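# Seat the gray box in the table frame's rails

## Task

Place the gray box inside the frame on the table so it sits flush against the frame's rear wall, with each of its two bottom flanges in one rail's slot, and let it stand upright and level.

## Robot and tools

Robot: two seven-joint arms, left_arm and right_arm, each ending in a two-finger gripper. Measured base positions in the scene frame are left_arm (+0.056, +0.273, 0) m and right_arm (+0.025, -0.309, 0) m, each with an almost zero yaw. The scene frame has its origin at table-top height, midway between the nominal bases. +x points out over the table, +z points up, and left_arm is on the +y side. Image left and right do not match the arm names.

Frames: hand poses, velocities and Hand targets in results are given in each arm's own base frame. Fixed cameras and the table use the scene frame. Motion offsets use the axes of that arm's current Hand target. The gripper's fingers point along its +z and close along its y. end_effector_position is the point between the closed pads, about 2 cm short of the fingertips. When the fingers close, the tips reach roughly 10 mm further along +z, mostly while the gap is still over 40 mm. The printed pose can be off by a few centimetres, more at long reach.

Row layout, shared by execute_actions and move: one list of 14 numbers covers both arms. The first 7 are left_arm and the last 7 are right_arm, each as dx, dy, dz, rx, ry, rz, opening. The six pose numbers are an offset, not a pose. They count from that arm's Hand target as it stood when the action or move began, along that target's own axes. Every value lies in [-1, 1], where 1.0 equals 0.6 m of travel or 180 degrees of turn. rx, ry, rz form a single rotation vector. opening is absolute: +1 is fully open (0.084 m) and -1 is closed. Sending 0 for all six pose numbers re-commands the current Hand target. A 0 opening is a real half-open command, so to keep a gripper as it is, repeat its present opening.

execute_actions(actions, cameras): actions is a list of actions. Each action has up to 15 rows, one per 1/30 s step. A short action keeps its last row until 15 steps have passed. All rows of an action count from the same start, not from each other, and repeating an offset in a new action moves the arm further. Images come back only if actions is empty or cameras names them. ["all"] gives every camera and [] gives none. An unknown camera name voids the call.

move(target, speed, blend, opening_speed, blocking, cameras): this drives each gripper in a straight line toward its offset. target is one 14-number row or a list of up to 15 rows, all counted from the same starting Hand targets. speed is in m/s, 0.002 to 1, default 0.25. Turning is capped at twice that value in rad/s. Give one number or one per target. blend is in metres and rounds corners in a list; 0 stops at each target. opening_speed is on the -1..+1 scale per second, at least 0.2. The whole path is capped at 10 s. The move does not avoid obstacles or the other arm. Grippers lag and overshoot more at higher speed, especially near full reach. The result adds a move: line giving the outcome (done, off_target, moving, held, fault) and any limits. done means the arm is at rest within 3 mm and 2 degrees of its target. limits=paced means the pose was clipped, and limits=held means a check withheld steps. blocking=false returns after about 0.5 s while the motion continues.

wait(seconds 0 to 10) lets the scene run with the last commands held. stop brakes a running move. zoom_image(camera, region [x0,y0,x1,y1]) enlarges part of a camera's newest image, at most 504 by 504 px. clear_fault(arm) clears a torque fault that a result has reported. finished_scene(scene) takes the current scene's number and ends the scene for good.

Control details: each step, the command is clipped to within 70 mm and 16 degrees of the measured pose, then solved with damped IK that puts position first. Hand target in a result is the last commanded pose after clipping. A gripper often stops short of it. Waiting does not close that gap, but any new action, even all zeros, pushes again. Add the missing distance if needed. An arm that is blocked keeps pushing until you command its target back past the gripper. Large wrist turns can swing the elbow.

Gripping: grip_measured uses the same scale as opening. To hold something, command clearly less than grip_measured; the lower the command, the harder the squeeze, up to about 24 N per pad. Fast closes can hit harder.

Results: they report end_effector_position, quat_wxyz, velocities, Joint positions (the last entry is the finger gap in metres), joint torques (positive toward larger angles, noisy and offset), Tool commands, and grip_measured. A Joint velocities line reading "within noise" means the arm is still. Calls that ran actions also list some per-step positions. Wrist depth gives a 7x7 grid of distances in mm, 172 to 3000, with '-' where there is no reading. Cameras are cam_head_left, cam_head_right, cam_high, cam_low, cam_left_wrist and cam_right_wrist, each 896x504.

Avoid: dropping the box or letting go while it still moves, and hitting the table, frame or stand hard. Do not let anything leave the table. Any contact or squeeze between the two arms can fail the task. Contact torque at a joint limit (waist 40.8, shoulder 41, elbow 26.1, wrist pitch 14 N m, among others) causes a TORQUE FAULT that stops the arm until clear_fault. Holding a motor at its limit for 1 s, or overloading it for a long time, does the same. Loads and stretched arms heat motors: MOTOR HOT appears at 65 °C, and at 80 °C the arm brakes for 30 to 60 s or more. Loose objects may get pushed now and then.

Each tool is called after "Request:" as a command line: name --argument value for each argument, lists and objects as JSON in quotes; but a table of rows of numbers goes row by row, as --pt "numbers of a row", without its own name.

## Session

Request:
execute_actions --actions '[]'

Request:
zoom_image --camera "cam_head_left" --region '[200, 200, 560, 480]'

Scene clock: 0.00 s.
left_arm: end_effector_position=(+0.6592, -0.1002, +0.3124) grip_measured=+1.00 end_effector_quat_wxyz=(+0.146, +0.901, -0.085, +0.400) | right_arm: end_effector_position=(+0.2459, +0.1515, +0.3229) grip_measured=+1.00 end_effector_quat_wxyz=(-0.589, +0.000, +0.806, +0.058)
Joint positions: left_arm=[-0.104 0.176 -0.05 1.225 -0.861 0.288 0.78 0.084] | right_arm=[0.973 0.399 -0.896 1.444 0.474 2.465 -3.099 0.084]
Joint velocities: within noise
Joint torques (N m): no reading
Motor temperatures (°C): left_arm=[33 40 36 44 35 37 39] | right_arm=[32 40 36 40 38 35 39]
Wrist depth (mm): cam_left_wrist=[1288 1358 1417 1493 1589 1677 1758 / 1375 1437 1523 1619 1715 1809 1919 / 1477 1564 1665 1767 1877 2020 2132 / 1564 1661 1754 1852 1979 2119 2172 / 1446 1519 1607 1686 1767 1838 1968 / 1322 1386 1440 544 561 594 628 / 439 457 353 497 520 543 570] | cam_right_wrist=[1649 253 251 1719 1741 1776 1790 / 1706 267 269 1776 1809 1842 1893 / 1781 282 297 1310 1908 1919 1908 / 1823 331 387 1940 1962 2014 2026 / - 312 393 1996 2056 2062 2125 / - 327 2038 2062 2138 2138 2192 / 618 347 652 677 694 714 737]
Hand target: left_arm +0.6592, -0.1002, +0.3124; +0.146, +0.901, -0.085, +0.400 | right_arm +0.2459, +0.1515, +0.3229; -0.589, +0.000, +0.806, +0.058
Tool commands: left_gripper/opening=+1.0 right_gripper/opening=+1.0

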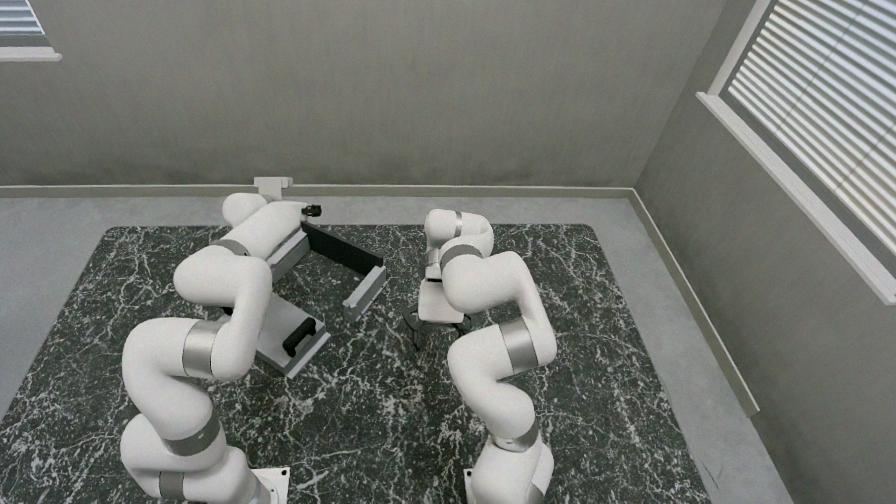

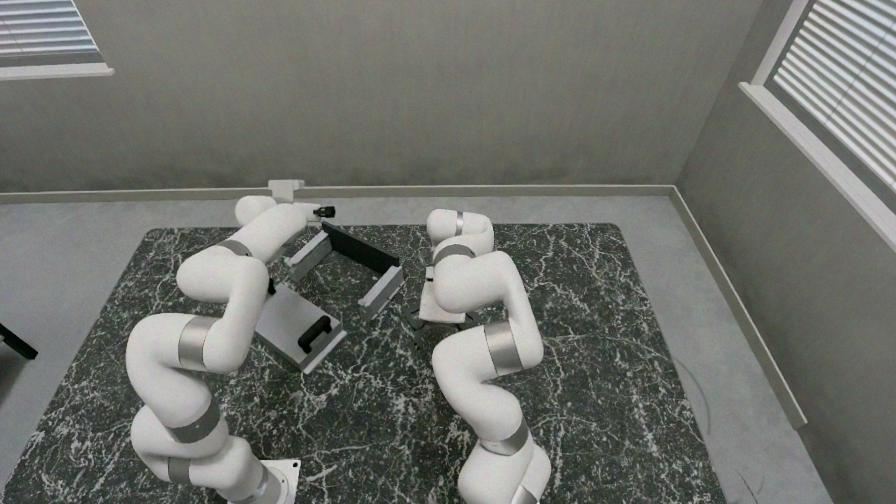

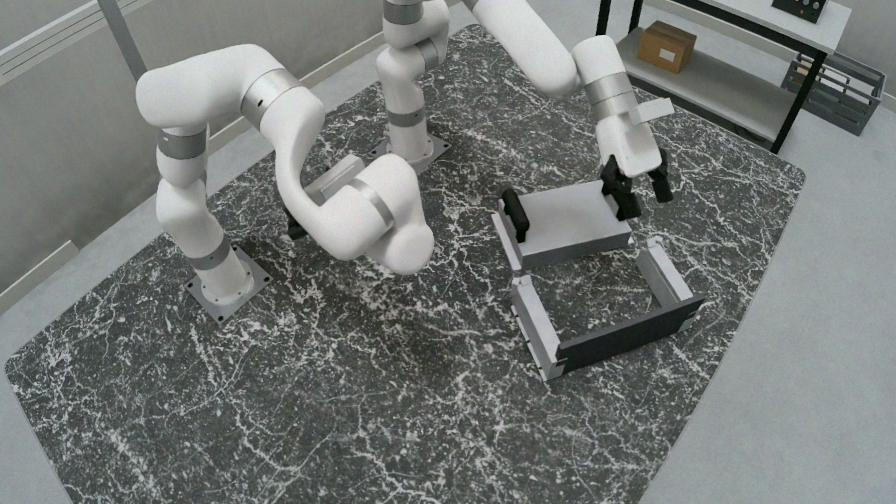

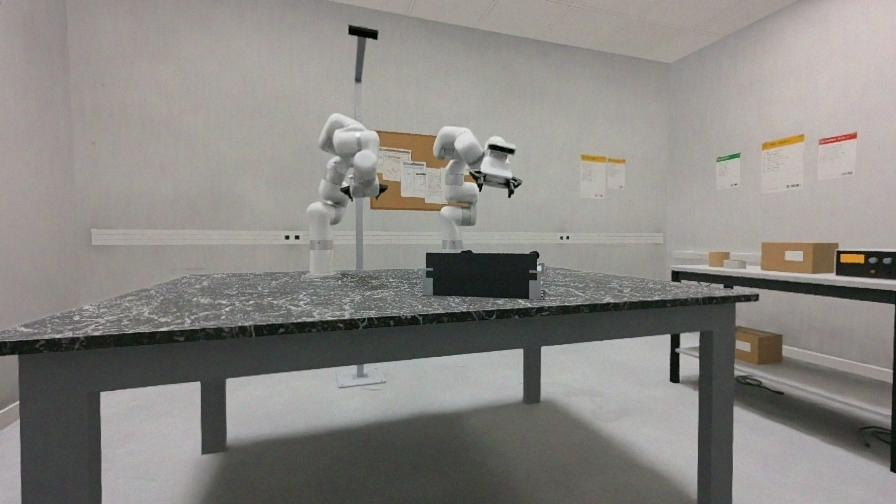

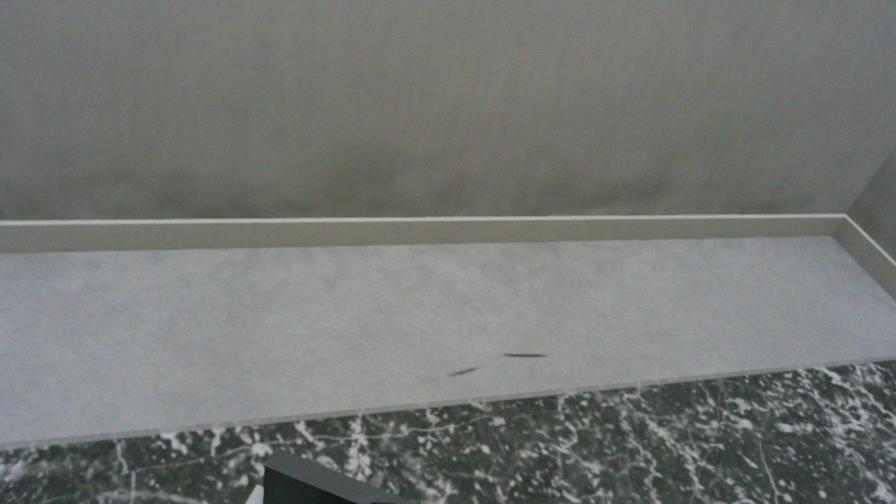

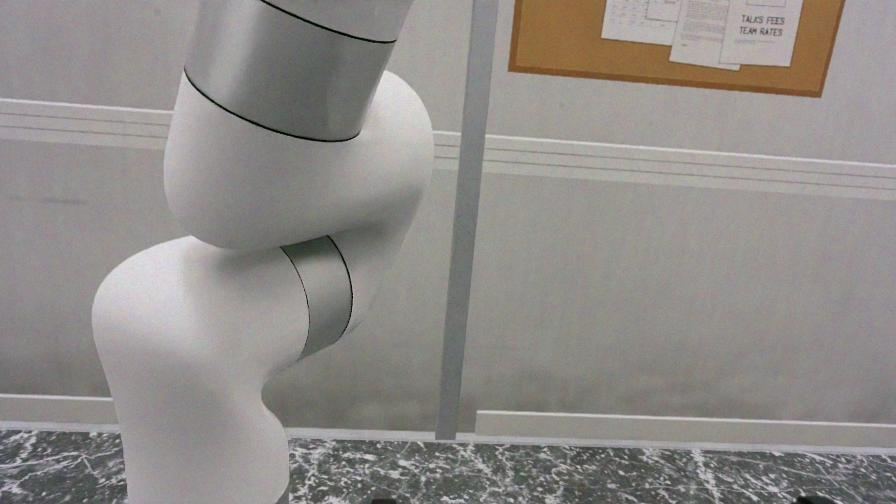

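Scaled by 1.400 from the camera's 896x504 image, which has a finer 1280x720 frame.

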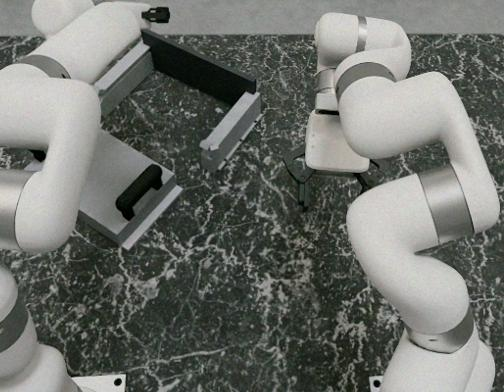

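Request:
move --target '[-0.173,-0.271,-0.332,0.0175,-0.281,0.1155,1,-0.115,0.616,-0.2115,0.509,-0.0976,-0.677,1]' --speed 0.45 --cameras '["cam_head_left","cam_left_wrist","cam_right_wrist"]'

Scene clock: 41.27 s.
left_arm: end_effector_position=(+0.4954, +0.1229, +0.3301) grip_measured=+1.00 end_effector_quat_wxyz=(+0.000, +0.959, -0.284, +0.001) | right_arm: end_effector_position=(+0.4124, +0.5109, +0.3293) grip_measured=+1.00 end_effector_quat_wxyz=(-0.020, +0.959, -0.284, +0.009)
Joint positions: left_arm=[0.069 0.111 0.188 1.54 -0.021 1.429 0.835 0.084] | right_arm=[0.962 0.883 -0.286 2.707 0.229 1.794 -4.868 0.084]
Joint torques (N m): left_arm=[7.1 -14.04 4.26 25.92 1.64 -0.73 1.39] | right_arm=[-4.24 -42.25 0.57 18.73 -1.66 -3.28 0.82]
Motor temperatures (°C): left_arm=[33 42 36 54 35 37 39] | right_arm=[32 42 37 46 38 35 39]
Wrist depth (mm): cam_left_wrist=[458 459 458 402 457 457 456 / 459 458 458 458 456 457 457 / 460 459 458 458 407 406 456 / 459 459 459 458 407 406 405 / 460 459 459 459 408 407 407 / 460 460 458 459 408 407 406 / 460 460 459 458 459 458 458] | cam_right_wrist=[474 466 462 458 453 451 448 / 471 465 463 461 454 451 448 / 470 464 463 458 454 450 447 / 472 413 410 407 452 450 446 / 469 413 410 406 452 450 446 / 469 413 408 406 451 450 446 / 469 463 462 458 455 449 446]
Hand target: left_arm +0.4954, +0.1229, +0.3301; +0.000, +0.959, -0.284, +0.001 | right_arm +0.4129, +0.5115, +0.3298; +0.001, +0.959, -0.284, +0.000
Off the commanded pose: left_arm 0.000 m, 0 deg | right_arm 0.001 m, 3 deg.
elbow stopped short (right arm): the move would have taken joint 4 (elbow) straighter than the controller allows.
move: off_target (right_arm)
Images, in order (width x height): cam_head_left 896x504, cam_left_wrist 896x504, cam_right_wrist 896x504.

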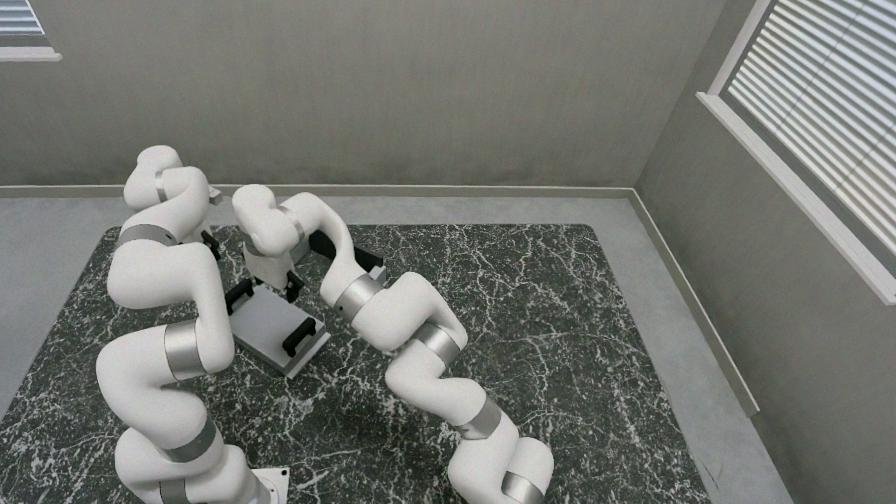

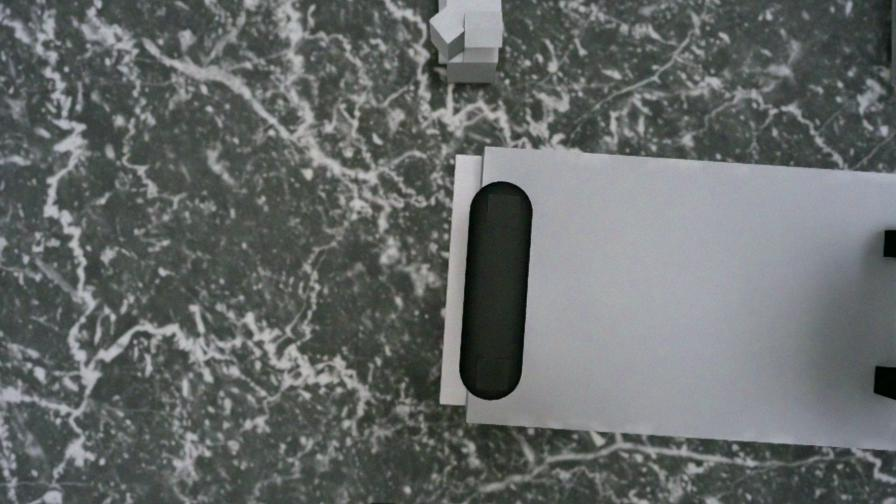

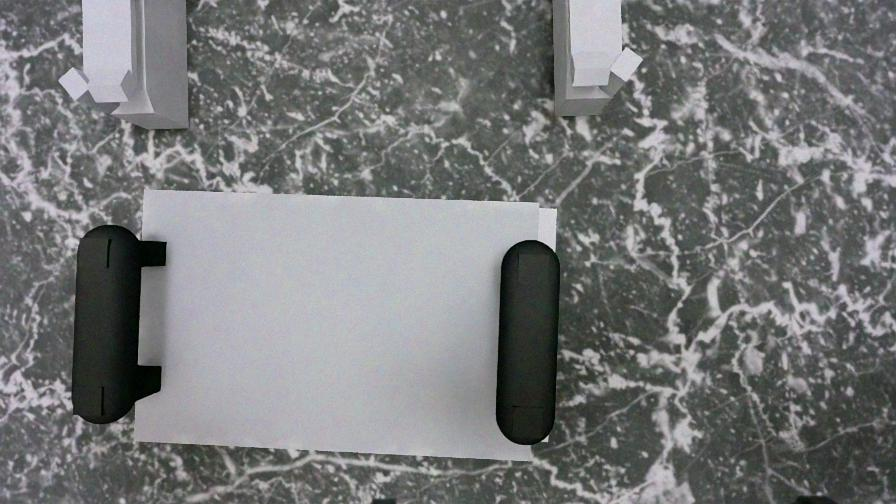

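Request:
move --pt "0.08 -0.0108 0.25 0 0 0.0167 1 0.0335 0.0177 0.25 0 0 0.0167 1" --pt "0.08 -0.0108 0.3835 0 0 0.0167 1 0.0335 0.0177 0.383 0 0 0.0167 1" --blend 0.01 --cameras '["cam_high","cam_left_wrist","cam_right_wrist"]'

Scene clock: 80.70 s.
left_arm: end_effector_position=(+0.5395, +0.1022, +0.1001) grip_measured=+1.00 end_effector_quat_wxyz=(+0.000, +0.951, -0.309, +0.001) | right_arm: end_effector_position=(+0.4239, +0.4912, +0.1000) grip_measured=+1.00 end_effector_quat_wxyz=(+0.001, +0.951, -0.309, +0.000)
Joint positions: left_arm=[0.053 0.405 0.148 1.261 -0.077 0.86 0.868 0.084] | right_arm=[1.077 0.761 -0.316 1.809 0.244 1.087 -4.925 0.084]
Joint torques (N m): left_arm=[6.89 -18.24 -2.06 24.08 -2.04 -3.83 1.37] | right_arm=[-3.45 -36.03 -1.48 20.77 1.9 -3.1 -1.61]
Motor temperatures (°C): left_arm=[33 41 36 57 35 37 40] | right_arm=[33 46 36 44 38 36 40]
Wrist depth (mm): cam_left_wrist=[229 229 229 223 229 229 229 / 230 229 229 229 229 229 229 / 230 229 230 229 229 229 229 / 230 230 230 229 178 177 178 / 230 230 230 230 178 178 177 / 230 230 230 - - 178 178 / 230 230 230 - - 178 178] | cam_right_wrist=[227 227 227 227 227 228 228 / 227 227 227 227 227 227 228 / 226 226 227 227 227 227 227 / 175 175 175 175 227 227 227 / 175 175 175 175 227 227 227 / 175 175 175 - - 227 227 / 175 175 175 - - 227 227]
Hand target: left_arm +0.5395, +0.1022, +0.1001; +0.000, +0.951, -0.309, +0.001 | right_arm +0.4239, +0.4912, +0.1000; +0.001, +0.951, -0.309, +0.000
Off the commanded pose: left_arm 0.000 m, 0 deg | right_arm 0.000 m, 0 deg.
move: done
Images, in order (width x height): cam_high 896x504, cam_left_wrist 896x504, cam_right_wrist 896x504.

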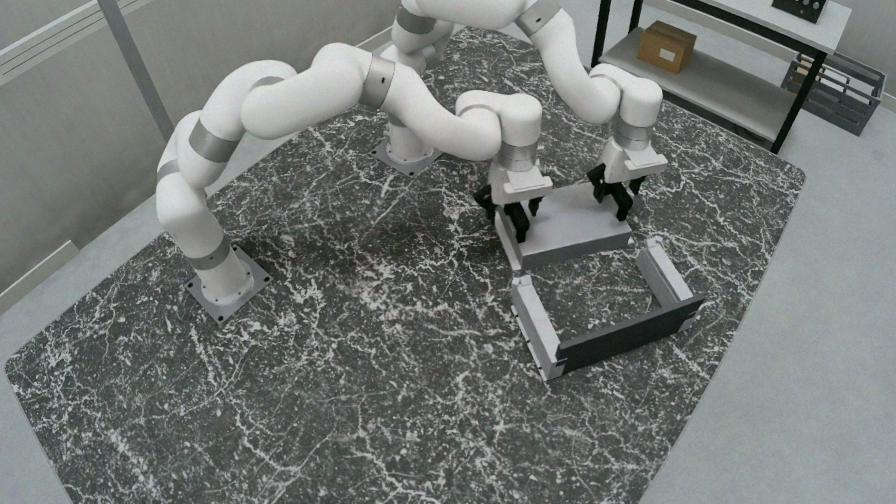

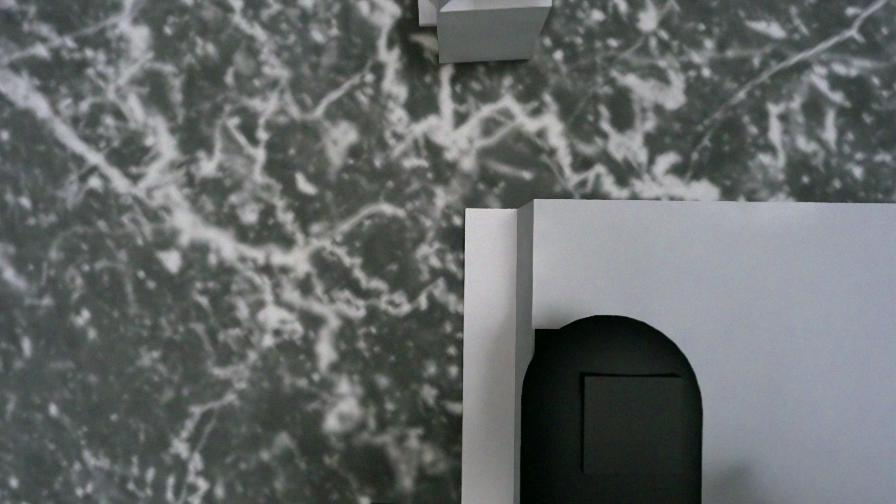

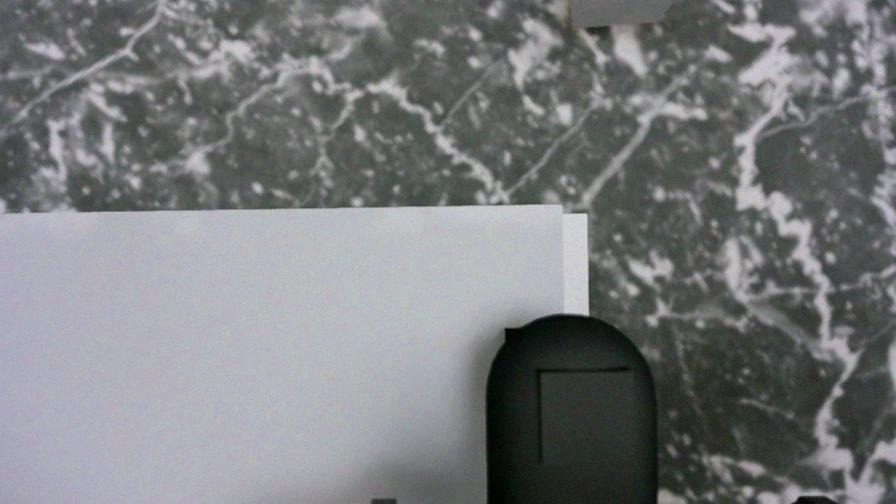

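Request:
move --pt "-0.0117 -0.005 0 0 0 0 1 -0.0117 -0.0178 0 0 0 0 1" --pt "-0.0117 -0.005 0 0 0 0 -1 -0.0117 -0.0178 0 0 0 0 -1" --pt "-0.0117 -0.005 -0.0908 0 0 0 -1 -0.0117 -0.0178 -0.0908 0 0 0 -1" --pt "-0.0207 0.0157 -0.0908 0 0 -0.0156 -1 -0.0007 0.0027 -0.0908 0 0 -0.0156 -1" --pt "0.1793 0.0059 -0.0908 0 0 -0.0156 -1 0.1993 -0.0071 -0.0908 0 0 -0.0156 -1" --blend '[0,0,0.005,0.004,0]' --speed '[0.1,0.1,0.08,0.08,0.06]' --cameras '["cam_high","cam_left_wrist","cam_right_wrist"]'

Scene clock: 125.33 s.
left_arm: end_effector_position=(+0.6244, +0.0360, +0.1549) grip_measured=-0.26 end_effector_quat_wxyz=(+0.000, +0.958, -0.286, +0.001) | right_arm: end_effector_position=(+0.5231, +0.4245, +0.1546) grip_measured=-0.26 end_effector_quat_wxyz=(+0.001, +0.958, -0.286, +0.000)
Joint positions: left_arm=[-0.027 0.59 0.114 1.719 -0.07 1.131 0.678 0.033] | right_arm=[0.867 0.829 -0.33 2.085 0.25 1.293 -5.134 0.033]
Joint torques (N m): left_arm=[-19.11 -6.52 -19.28 12.36 -5.57 -1.06 -0.68] | right_arm=[-6.78 -45.42 -4.26 31.32 0.88 -4.81 -0.33]
Motor temperatures (°C): left_arm=[34 43 38 56 35 38 40] | right_arm=[33 45 37 56 38 37 40]
Wrist depth (mm): cam_left_wrist=[286 285 285 208 284 284 284 / 285 286 285 208 284 284 283 / 286 285 285 208 284 284 283 / 286 286 285 208 285 283 284 / 286 286 285 208 284 284 284 / 287 286 285 - - 206 206 / 286 286 285 - - 194 195] | cam_right_wrist=[280 280 281 281 281 281 282 / 280 280 280 281 281 281 281 / 280 280 280 281 281 281 281 / 279 280 280 281 280 281 282 / 279 280 280 281 204 204 282 / 204 200 205 205 - 281 281 / 189 189 190 190 - 281 281]
Hand target: left_arm +0.6244, +0.0360, +0.1547; +0.000, +0.958, -0.286, +0.001 | right_arm +0.5231, +0.4244, +0.1546; +0.001, +0.958, -0.286, +0.000
Off the commanded pose: left_arm 0.000 m, 0 deg | right_arm 0.000 m, 0 deg.
move: done
Images, in order (width x height): cam_high 896x504, cam_left_wrist 896x504, cam_right_wrist 896x504.

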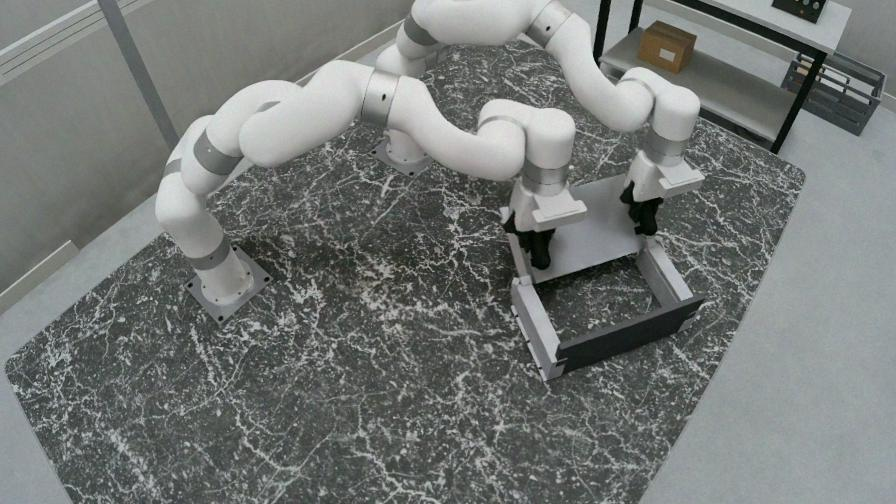

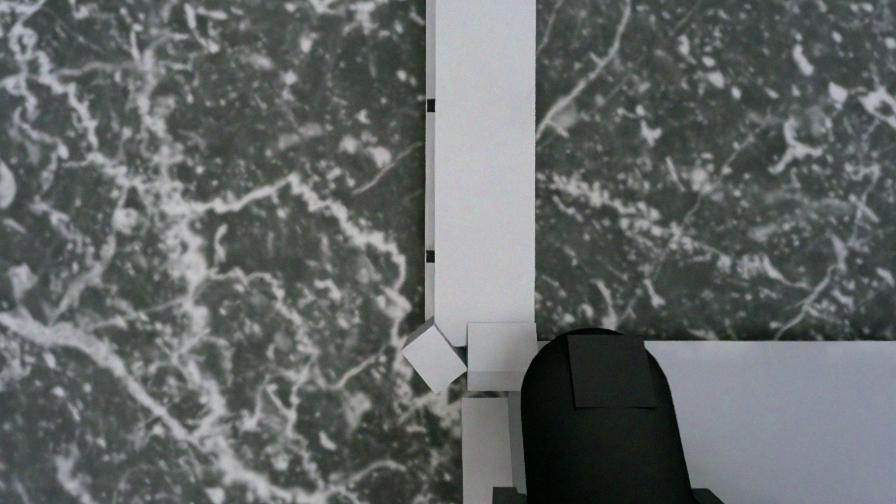

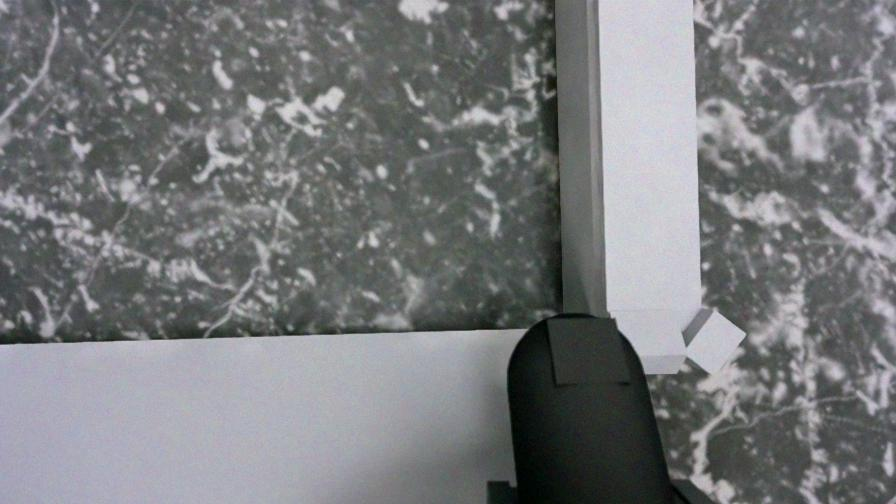

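Request:
move --pt "-0.19 0 0 0 0 0 -1 -0.19 0 0 0 0 0 -1" --pt "-0.19 0 0.0908 0 0 0 -1 -0.19 0 0.0908 0 0 0 -1" --pt "-0.19 0 0.0908 0 0 0 1 -0.19 0 0.0908 0 0 0 1" --blend '[0.005,0,0]' --speed '[0.12,0.05,0.1]' --opening_speed 1.5 --cameras '["cam_high","cam_left_wrist","cam_right_wrist"]'

Scene clock: 149.20 s.
left_arm: end_effector_position=(+0.5291, +0.0985, +0.1001) grip_measured=+1.00 end_effector_quat_wxyz=(+0.000, +0.958, -0.286, +0.001) | right_arm: end_effector_position=(+0.4278, +0.4868, +0.1001) grip_measured=+1.00 end_effector_quat_wxyz=(+0.001, +0.958, -0.286, +0.000)
Joint positions: left_arm=[0.041 0.373 0.155 1.212 -0.075 0.843 0.816 0.084] | right_arm=[1.064 0.757 -0.31 1.804 0.238 1.084 -4.981 0.084]
Joint torques (N m): left_arm=[6.93 -26.46 5.03 23.91 -0.32 -3.73 0.35] | right_arm=[-2.46 -36.03 -1.56 15.85 -1.65 -0.62 -0.58]
Motor temperatures (°C): left_arm=[34 42 41 50 36 38 40] | right_arm=[33 48 39 57 38 38 39]
Wrist depth (mm): cam_left_wrist=[229 230 229 229 229 229 229 / 230 229 229 229 229 229 229 / 230 230 229 229 229 229 229 / 230 230 230 229 178 178 177 / 230 230 230 229 - 178 178 / 230 230 229 - - 178 178 / 230 230 230 - - 178 178] | cam_right_wrist=[227 227 227 227 227 227 228 / 227 227 227 227 227 227 228 / 227 227 227 227 227 227 227 / 175 175 175 175 220 227 227 / 175 175 175 175 - 227 227 / 175 175 175 175 - 227 227 / 175 175 175 175 - 227 227]
Hand target: left_arm +0.5291, +0.0985, +0.1001; +0.000, +0.958, -0.286, +0.001 | right_arm +0.4278, +0.4868, +0.1000; +0.001, +0.958, -0.286, +0.000
Off the commanded pose: left_arm 0.000 m, 0 deg | right_arm 0.000 m, 0 deg.
move: done
Images, in order (width x height): cam_high 896x504, cam_left_wrist 896x504, cam_right_wrist 896x504.

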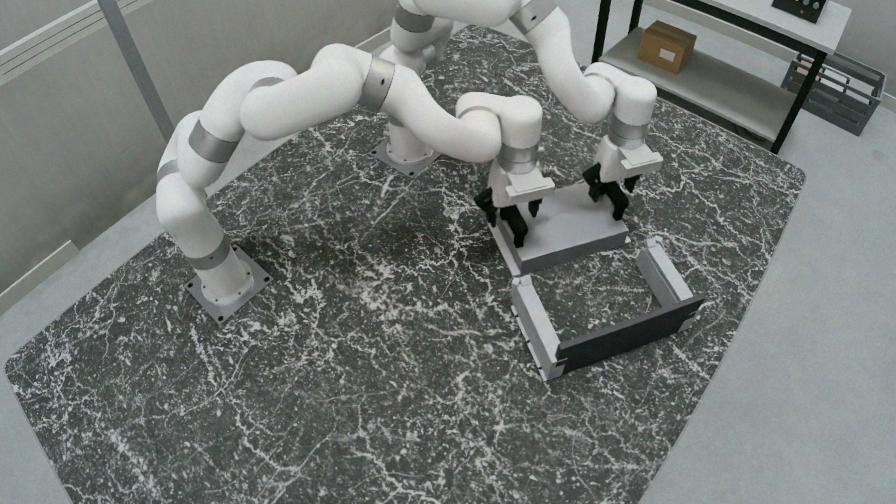

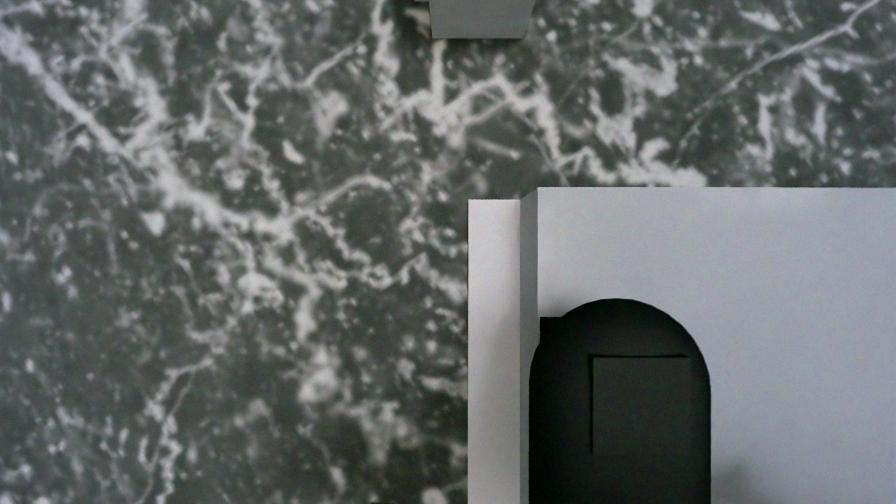

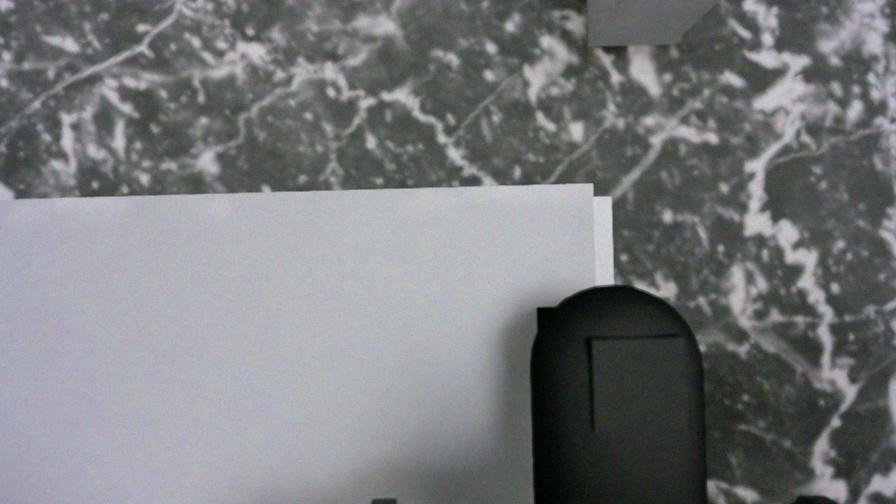

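Request:
move --pt "-0.0067 -0.0028 0 0 0 0 1 -0.0033 -0.0045 0 0 0 0 1" --pt "-0.0067 -0.0028 0 0 0 0 -1 -0.0033 -0.0045 0 0 0 0 -1" --pt "-0.0067 -0.0028 -0.0908 0 0 0 -1 -0.0033 -0.0045 -0.0908 0 0 0 -1" --pt "0.0067 0.008 -0.0908 0 0 0 -1 0.01 0.0063 -0.0908 0 0 0 -1" --blend '[0,0,0.005,0]' --speed '[0.1,0.1,0.06,0.06]' --opening_speed 2 --cameras '["cam_left_wrist","cam_right_wrist"]'

Scene clock: 169.90 s.
left_arm: end_effector_position=(+0.5298, +0.0923, +0.1546) grip_measured=-0.26 end_effector_quat_wxyz=(+0.000, +0.958, -0.286, +0.001) | right_arm: end_effector_position=(+0.4302, +0.4799, +0.1543) grip_measured=-0.26 end_effector_quat_wxyz=(+0.002, +0.958, -0.286, +0.000)
Joint positions: left_arm=[0.028 0.293 0.158 1.268 -0.055 0.978 0.79 0.033] | right_arm=[1.059 0.694 -0.325 1.857 0.22 1.202 -4.979 0.033]
Joint torques (N m): left_arm=[-23.38 -17.48 -25.21 14.2 -2.91 9.21 -1.2] | right_arm=[-0.1 -57.95 -3.1 36.03 1.68 -14.53 -1.45]
Wrist depth (mm): cam_left_wrist=[285 285 284 240 284 283 283 / 285 285 284 284 284 284 283 / 285 285 284 284 284 284 283 / 285 285 284 - 178 178 178 / 285 285 285 - - 178 178 / 285 285 285 - - 178 178 / 286 285 285 - - 178 178] | cam_right_wrist=[278 279 279 279 228 281 282 / 278 279 279 280 281 281 281 / 278 278 175 280 280 281 281 / 174 174 175 175 221 281 282 / 173 174 175 175 - 281 282 / 173 174 174 - - 281 282 / 173 174 174 - - 281 281]
Hand target: left_arm +0.5297, +0.0923, +0.1546; +0.000, +0.958, -0.286, +0.001 | right_arm +0.4307, +0.4804, +0.1545; +0.001, +0.958, -0.286, +0.000
Off the commanded pose: left_arm 0.000 m, 0 deg | right_arm 0.001 m, 0 deg.
move: done
Images, in order (width x height): cam_left_wrist 896x504, cam_right_wrist 896x504.

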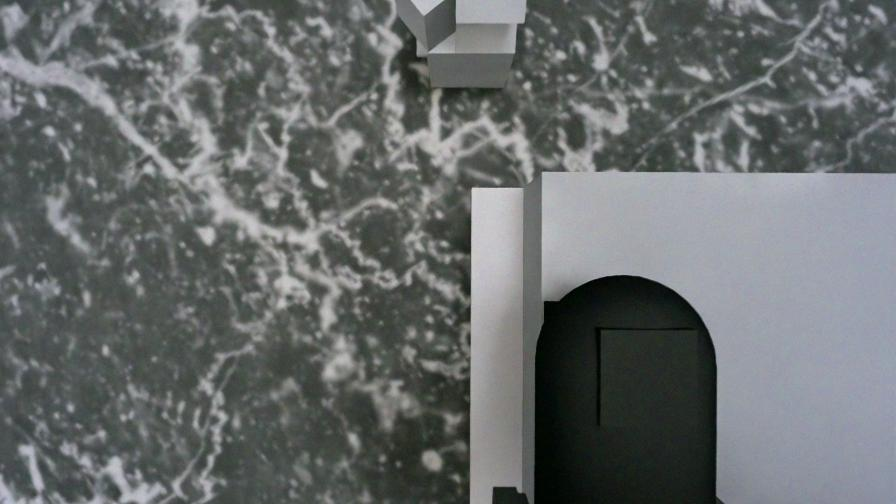

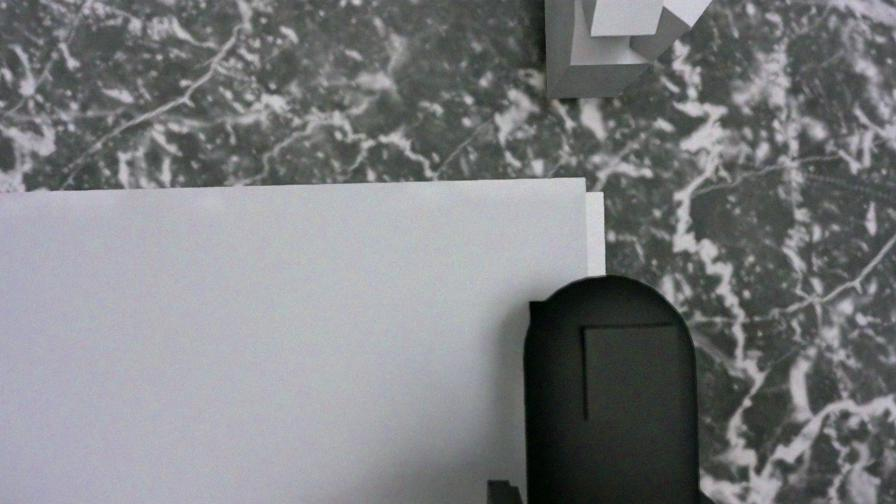

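Request:
move --pt "0.02 0.0045 -0.0125 0 0 0 -1 0.02 0.0045 -0.0125 0 0 0 -1" --pt "0.175 0.0045 -0.0125 0 0 0 -1 0.175 0.0045 -0.0125 0 0 0 -1" --blend 0.004 --speed 0.06 --cameras '["cam_left_wrist","cam_right_wrist","cam_high"]'

Scene clock: 180.03 s.
left_arm: end_effector_position=(+0.6161, +0.0325, +0.1622) grip_measured=-0.26 end_effector_quat_wxyz=(+0.000, +0.958, -0.286, +0.001) | right_arm: end_effector_position=(+0.5171, +0.4206, +0.1622) grip_measured=-0.26 end_effector_quat_wxyz=(+0.001, +0.958, -0.286, +0.000)
Joint positions: left_arm=[-0.035 0.552 0.116 1.68 -0.067 1.13 0.672 0.033] | right_arm=[0.881 0.79 -0.338 2.037 0.246 1.286 -5.136 0.033]
Joint torques (N m): left_arm=[-23.06 -23.18 -22.64 21.45 -6.63 5.76 -1.16] | right_arm=[-0.09 -46.23 1.46 38.55 4.28 -8.85 -1.29]
Motor temperatures (°C): left_arm=[34 43 43 52 35 40 40] | right_arm=[33 48 37 63 38 45 39]
Wrist depth (mm): cam_left_wrist=[292 291 291 214 290 290 289 / 292 292 291 214 290 290 289 / 293 292 291 214 290 290 290 / 293 292 291 214 178 178 178 / 292 292 292 - - 178 178 / 292 292 292 - - 178 178 / 293 292 292 - - 178 178] | cam_right_wrist=[287 287 288 288 212 289 289 / 287 288 288 288 211 289 289 / 287 287 288 288 211 289 289 / 175 175 175 176 211 289 289 / 175 175 175 175 - 288 289 / 175 175 175 - - 289 289 / 174 175 175 - - 288 289]
Hand target: left_arm +0.6161, +0.0325, +0.1622; +0.000, +0.958, -0.286, +0.001 | right_arm +0.5171, +0.4206, +0.1621; +0.001, +0.958, -0.286, +0.000
Off the commanded pose: left_arm 0.000 m, 0 deg | right_arm 0.000 m, 0 deg.
move: done
Images, in order (width x height): cam_high 896x504, cam_left_wrist 896x504, cam_right_wrist 896x504.

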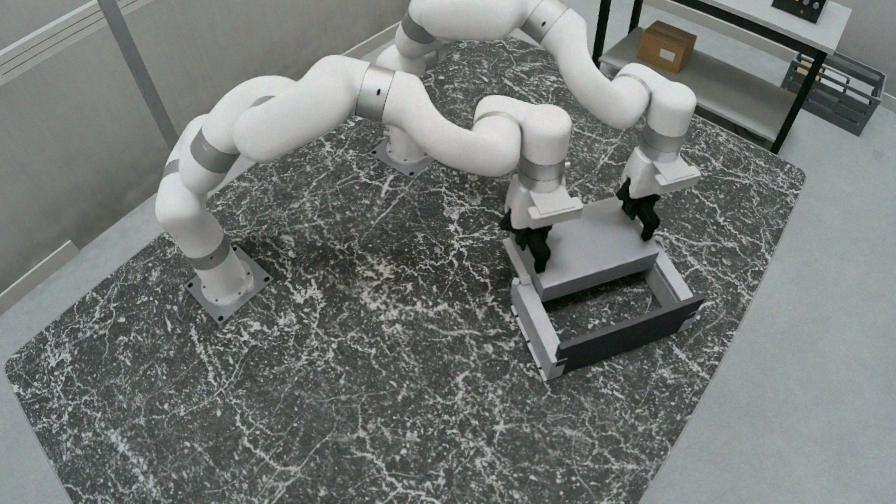

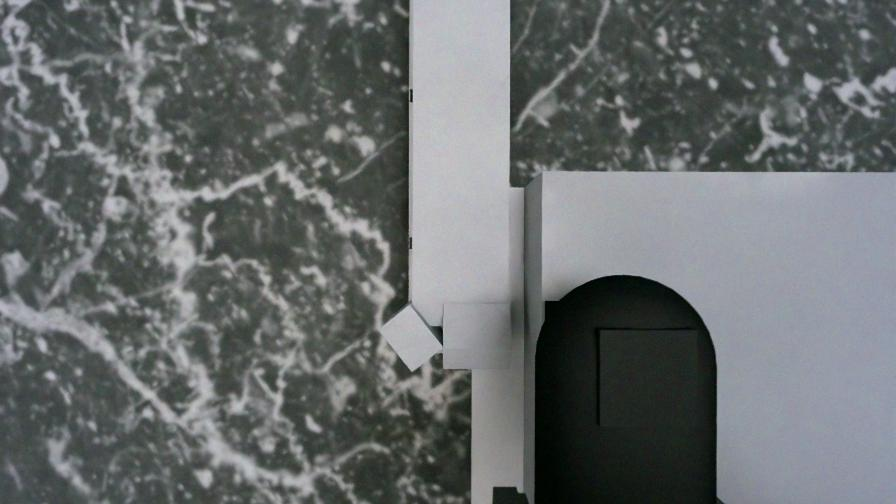

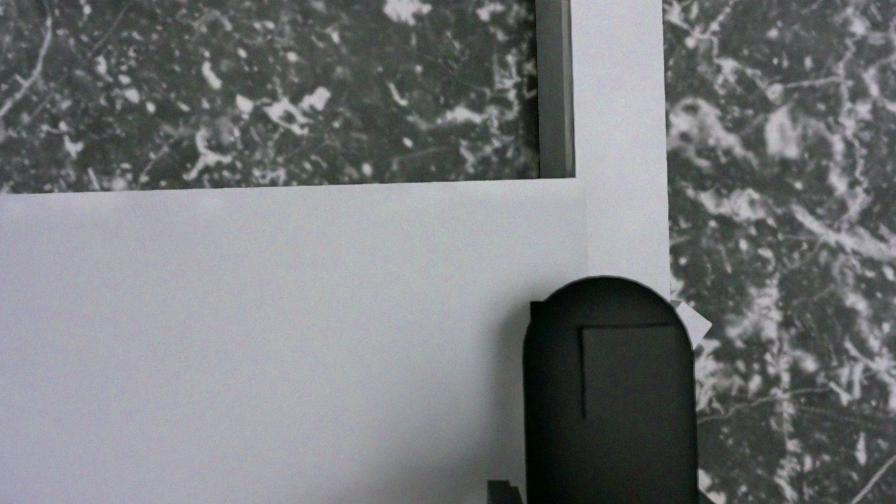

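Request:
move --pt "0.1167 0 0 0 0 0 -1 0.1167 0 0 0 0 0 -1" --pt "0.1167 0 0 0 0 0 1 0.1167 0 0 0 0 0 1" --pt "0.1167 0 -0.15 0 0 0 1 0.1167 0 -0.15 0 0 0 1" --pt "-0.092 0 -0.15 0 0 0 -1 -0.092 0 -0.15 0 0 0 -1" --blend '[0,0,0.01,0]' --speed '[0.07,0.1,0.2,0.3]' --cameras '["cam_left_wrist","cam_right_wrist","cam_high"]'

Scene clock: 200.43 s.
left_arm: end_effector_position=(+0.5698, +0.0627, +0.2521) grip_measured=-1.00 end_effector_quat_wxyz=(+0.000, +0.958, -0.286, +0.001) | right_arm: end_effector_position=(+0.4709, +0.4510, +0.2521) grip_measured=-1.00 end_effector_quat_wxyz=(+0.001, +0.958, -0.286, +0.000)
Joint positions: left_arm=[-0.003 0.339 0.138 1.621 -0.048 1.283 0.72 0] | right_arm=[0.948 0.718 -0.346 2.178 0.224 1.493 -5.038 0]
Joint torques (N m): left_arm=[-6.39 -26.28 -1.94 19.73 0.48 -3.19 1.35] | right_arm=[3.95 -47.65 -3.97 15.75 -1.57 -3.22 -1.33]
Motor temperatures (°C): left_arm=[35 44 42 54 36 40 40] | right_arm=[33 48 37 66 38 45 39]
Wrist depth (mm): cam_left_wrist=[381 380 380 - 206 268 268 / 381 381 380 - 206 268 268 / 381 381 381 - 206 268 268 / 382 381 380 381 269 268 268 / 382 381 381 380 380 380 380 / 382 381 381 381 381 380 379 / 383 382 381 381 381 381 380] | cam_right_wrist=[267 266 267 267 211 380 380 / 266 266 267 267 208 380 379 / 266 266 266 267 208 379 379 / 266 266 267 267 379 380 379 / 378 379 379 379 379 379 380 / 377 377 379 378 378 379 379 / 378 378 379 379 379 379 380]
Hand target: left_arm +0.5698, +0.0627, +0.2521; +0.000, +0.958, -0.286, +0.001 | right_arm +0.4709, +0.4510, +0.2521; +0.001, +0.958, -0.286, +0.000
Off the commanded pose: left_arm 0.000 m, 0 deg | right_arm 0.000 m, 0 deg.
MOTOR HOT: joint 4 (elbow) of the right arm reports 66 °C; the controller stops that arm at 80 °C. To cool a motor, set the load down, stop pushing, or move to a pose that needs little force. At that limit the right arm can sag while its brakes close.
move: done
Images, in order (width x height): cam_high 896x504, cam_left_wrist 896x504, cam_right_wrist 896x504.

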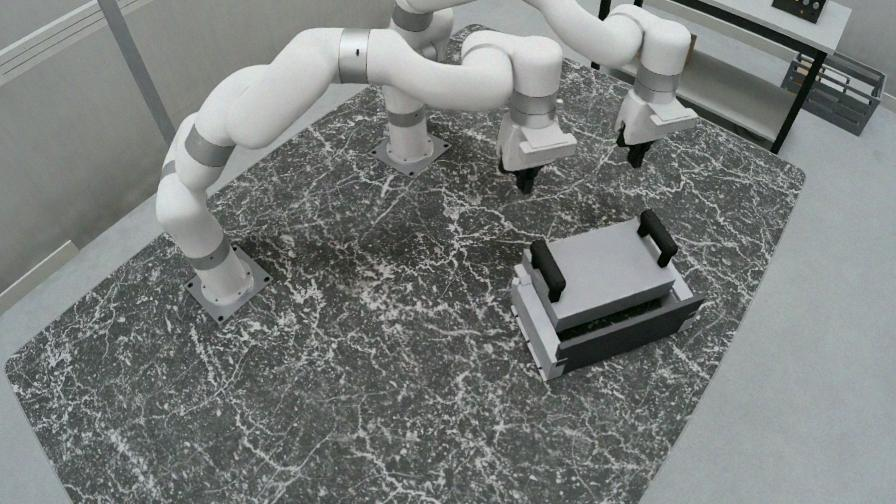

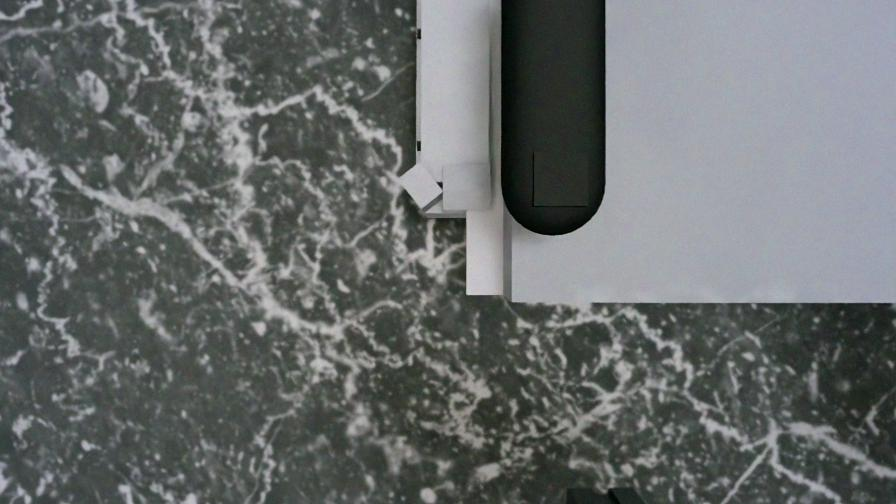

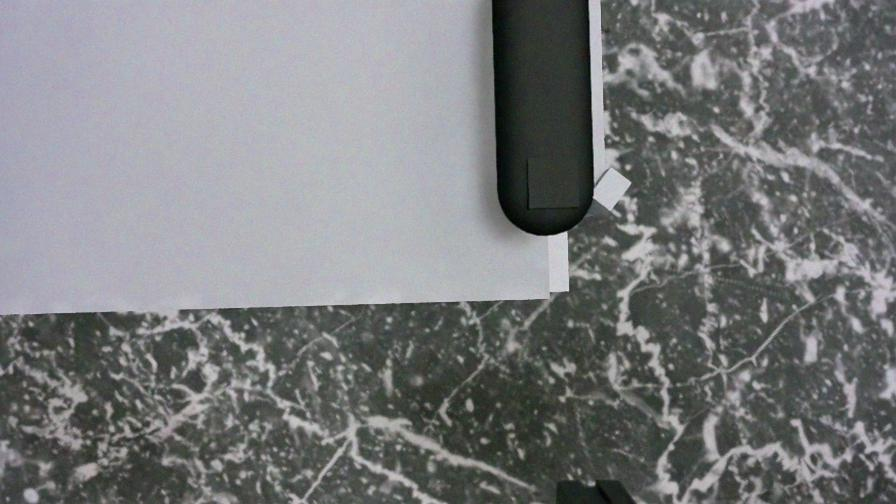

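Request:
move --pt "0 0 0.2535 0 0 0 -1 0 0 0.2535 0 0 0 -1" --pt "0.13 0 0.2535 0 0 0 -1 0.124 0 0.2535 0 0 0 -1" --blend 0.01 --speed '[0.25,0.05]' --cameras '["cam_high"]'

Request:
zoom_image --camera "cam_high" --region '[500, 200, 710, 390]'

Scene clock: 219.80 s.
left_arm: end_effector_position=(+0.6352, +0.0200, +0.1001) grip_measured=-1.00 end_effector_quat_wxyz=(+0.000, +0.958, -0.286, +0.001) | right_arm: end_effector_position=(+0.5331, +0.4100, +0.1001) grip_measured=-1.00 end_effector_quat_wxyz=(+0.001, +0.958, -0.286, +0.000)
Joint positions: left_arm=[-0.044 0.685 0.103 1.714 -0.076 1.031 0.654 0] | right_arm=[0.856 0.866 -0.331 1.987 0.272 1.163 -5.177 0]
Joint torques (N m): left_arm=[-7.53 -23.32 -3.22 26.72 -2.09 -1.7 -1.27] | right_arm=[-4.45 -37.92 -2.18 23.15 1.36 -0.66 -1.59]
Motor temperatures (°C): left_arm=[34 44 38 55 35 39 40] | right_arm=[33 48 37 54 38 41 39]
Wrist depth (mm): cam_left_wrist=[229 - - - - - - / 229 - - - - - - / 229 - - - - - - / 230 - - - - - - / 230 - - - - - - / 230 - - - - - - / 230 - - - - - -] | cam_right_wrist=[- - - - - - 227 / - - - - - - 228 / - - - - - - 227 / - - - - - - 227 / - - - - - - 227 / - - - - - - 227 / - - - - - - 227]
Hand target: left_arm +0.6353, +0.0200, +0.1001; +0.000, +0.958, -0.286, +0.001 | right_arm +0.5331, +0.4100, +0.1001; +0.001, +0.958, -0.286, +0.000
Off the commanded pose: left_arm 0.000 m, 0 deg | right_arm 0.000 m, 0 deg.
MOTOR HOT: cleared for the motors of the right arm.
move: done
Images, in order (width x height): cam_high 896x504.

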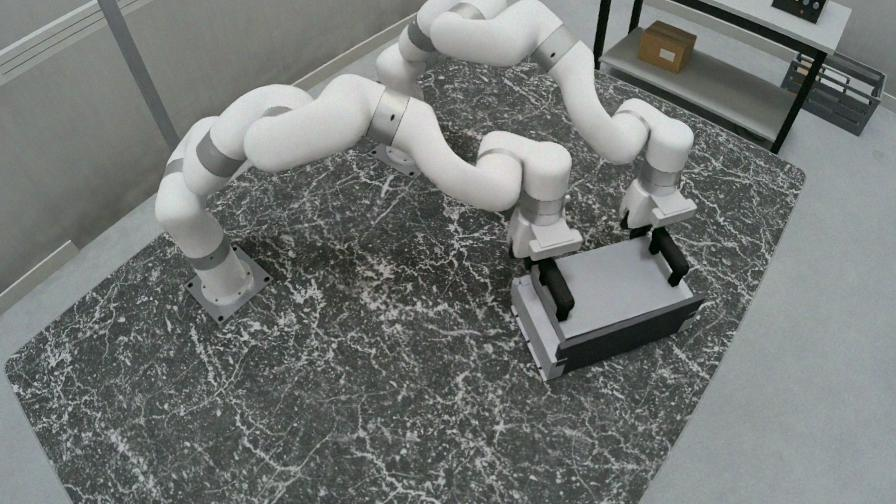

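Scaled by 2.400 from the camera's 896x504 image, which has a finer 1280x720 frame.

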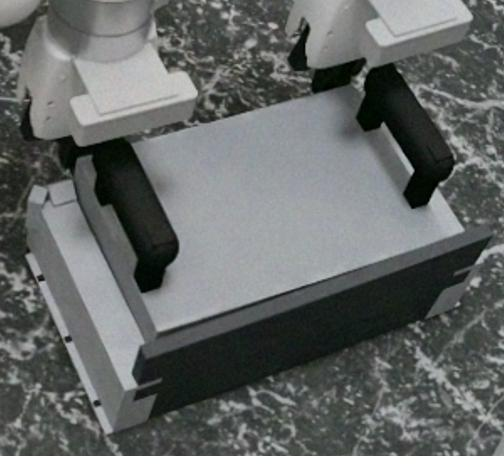

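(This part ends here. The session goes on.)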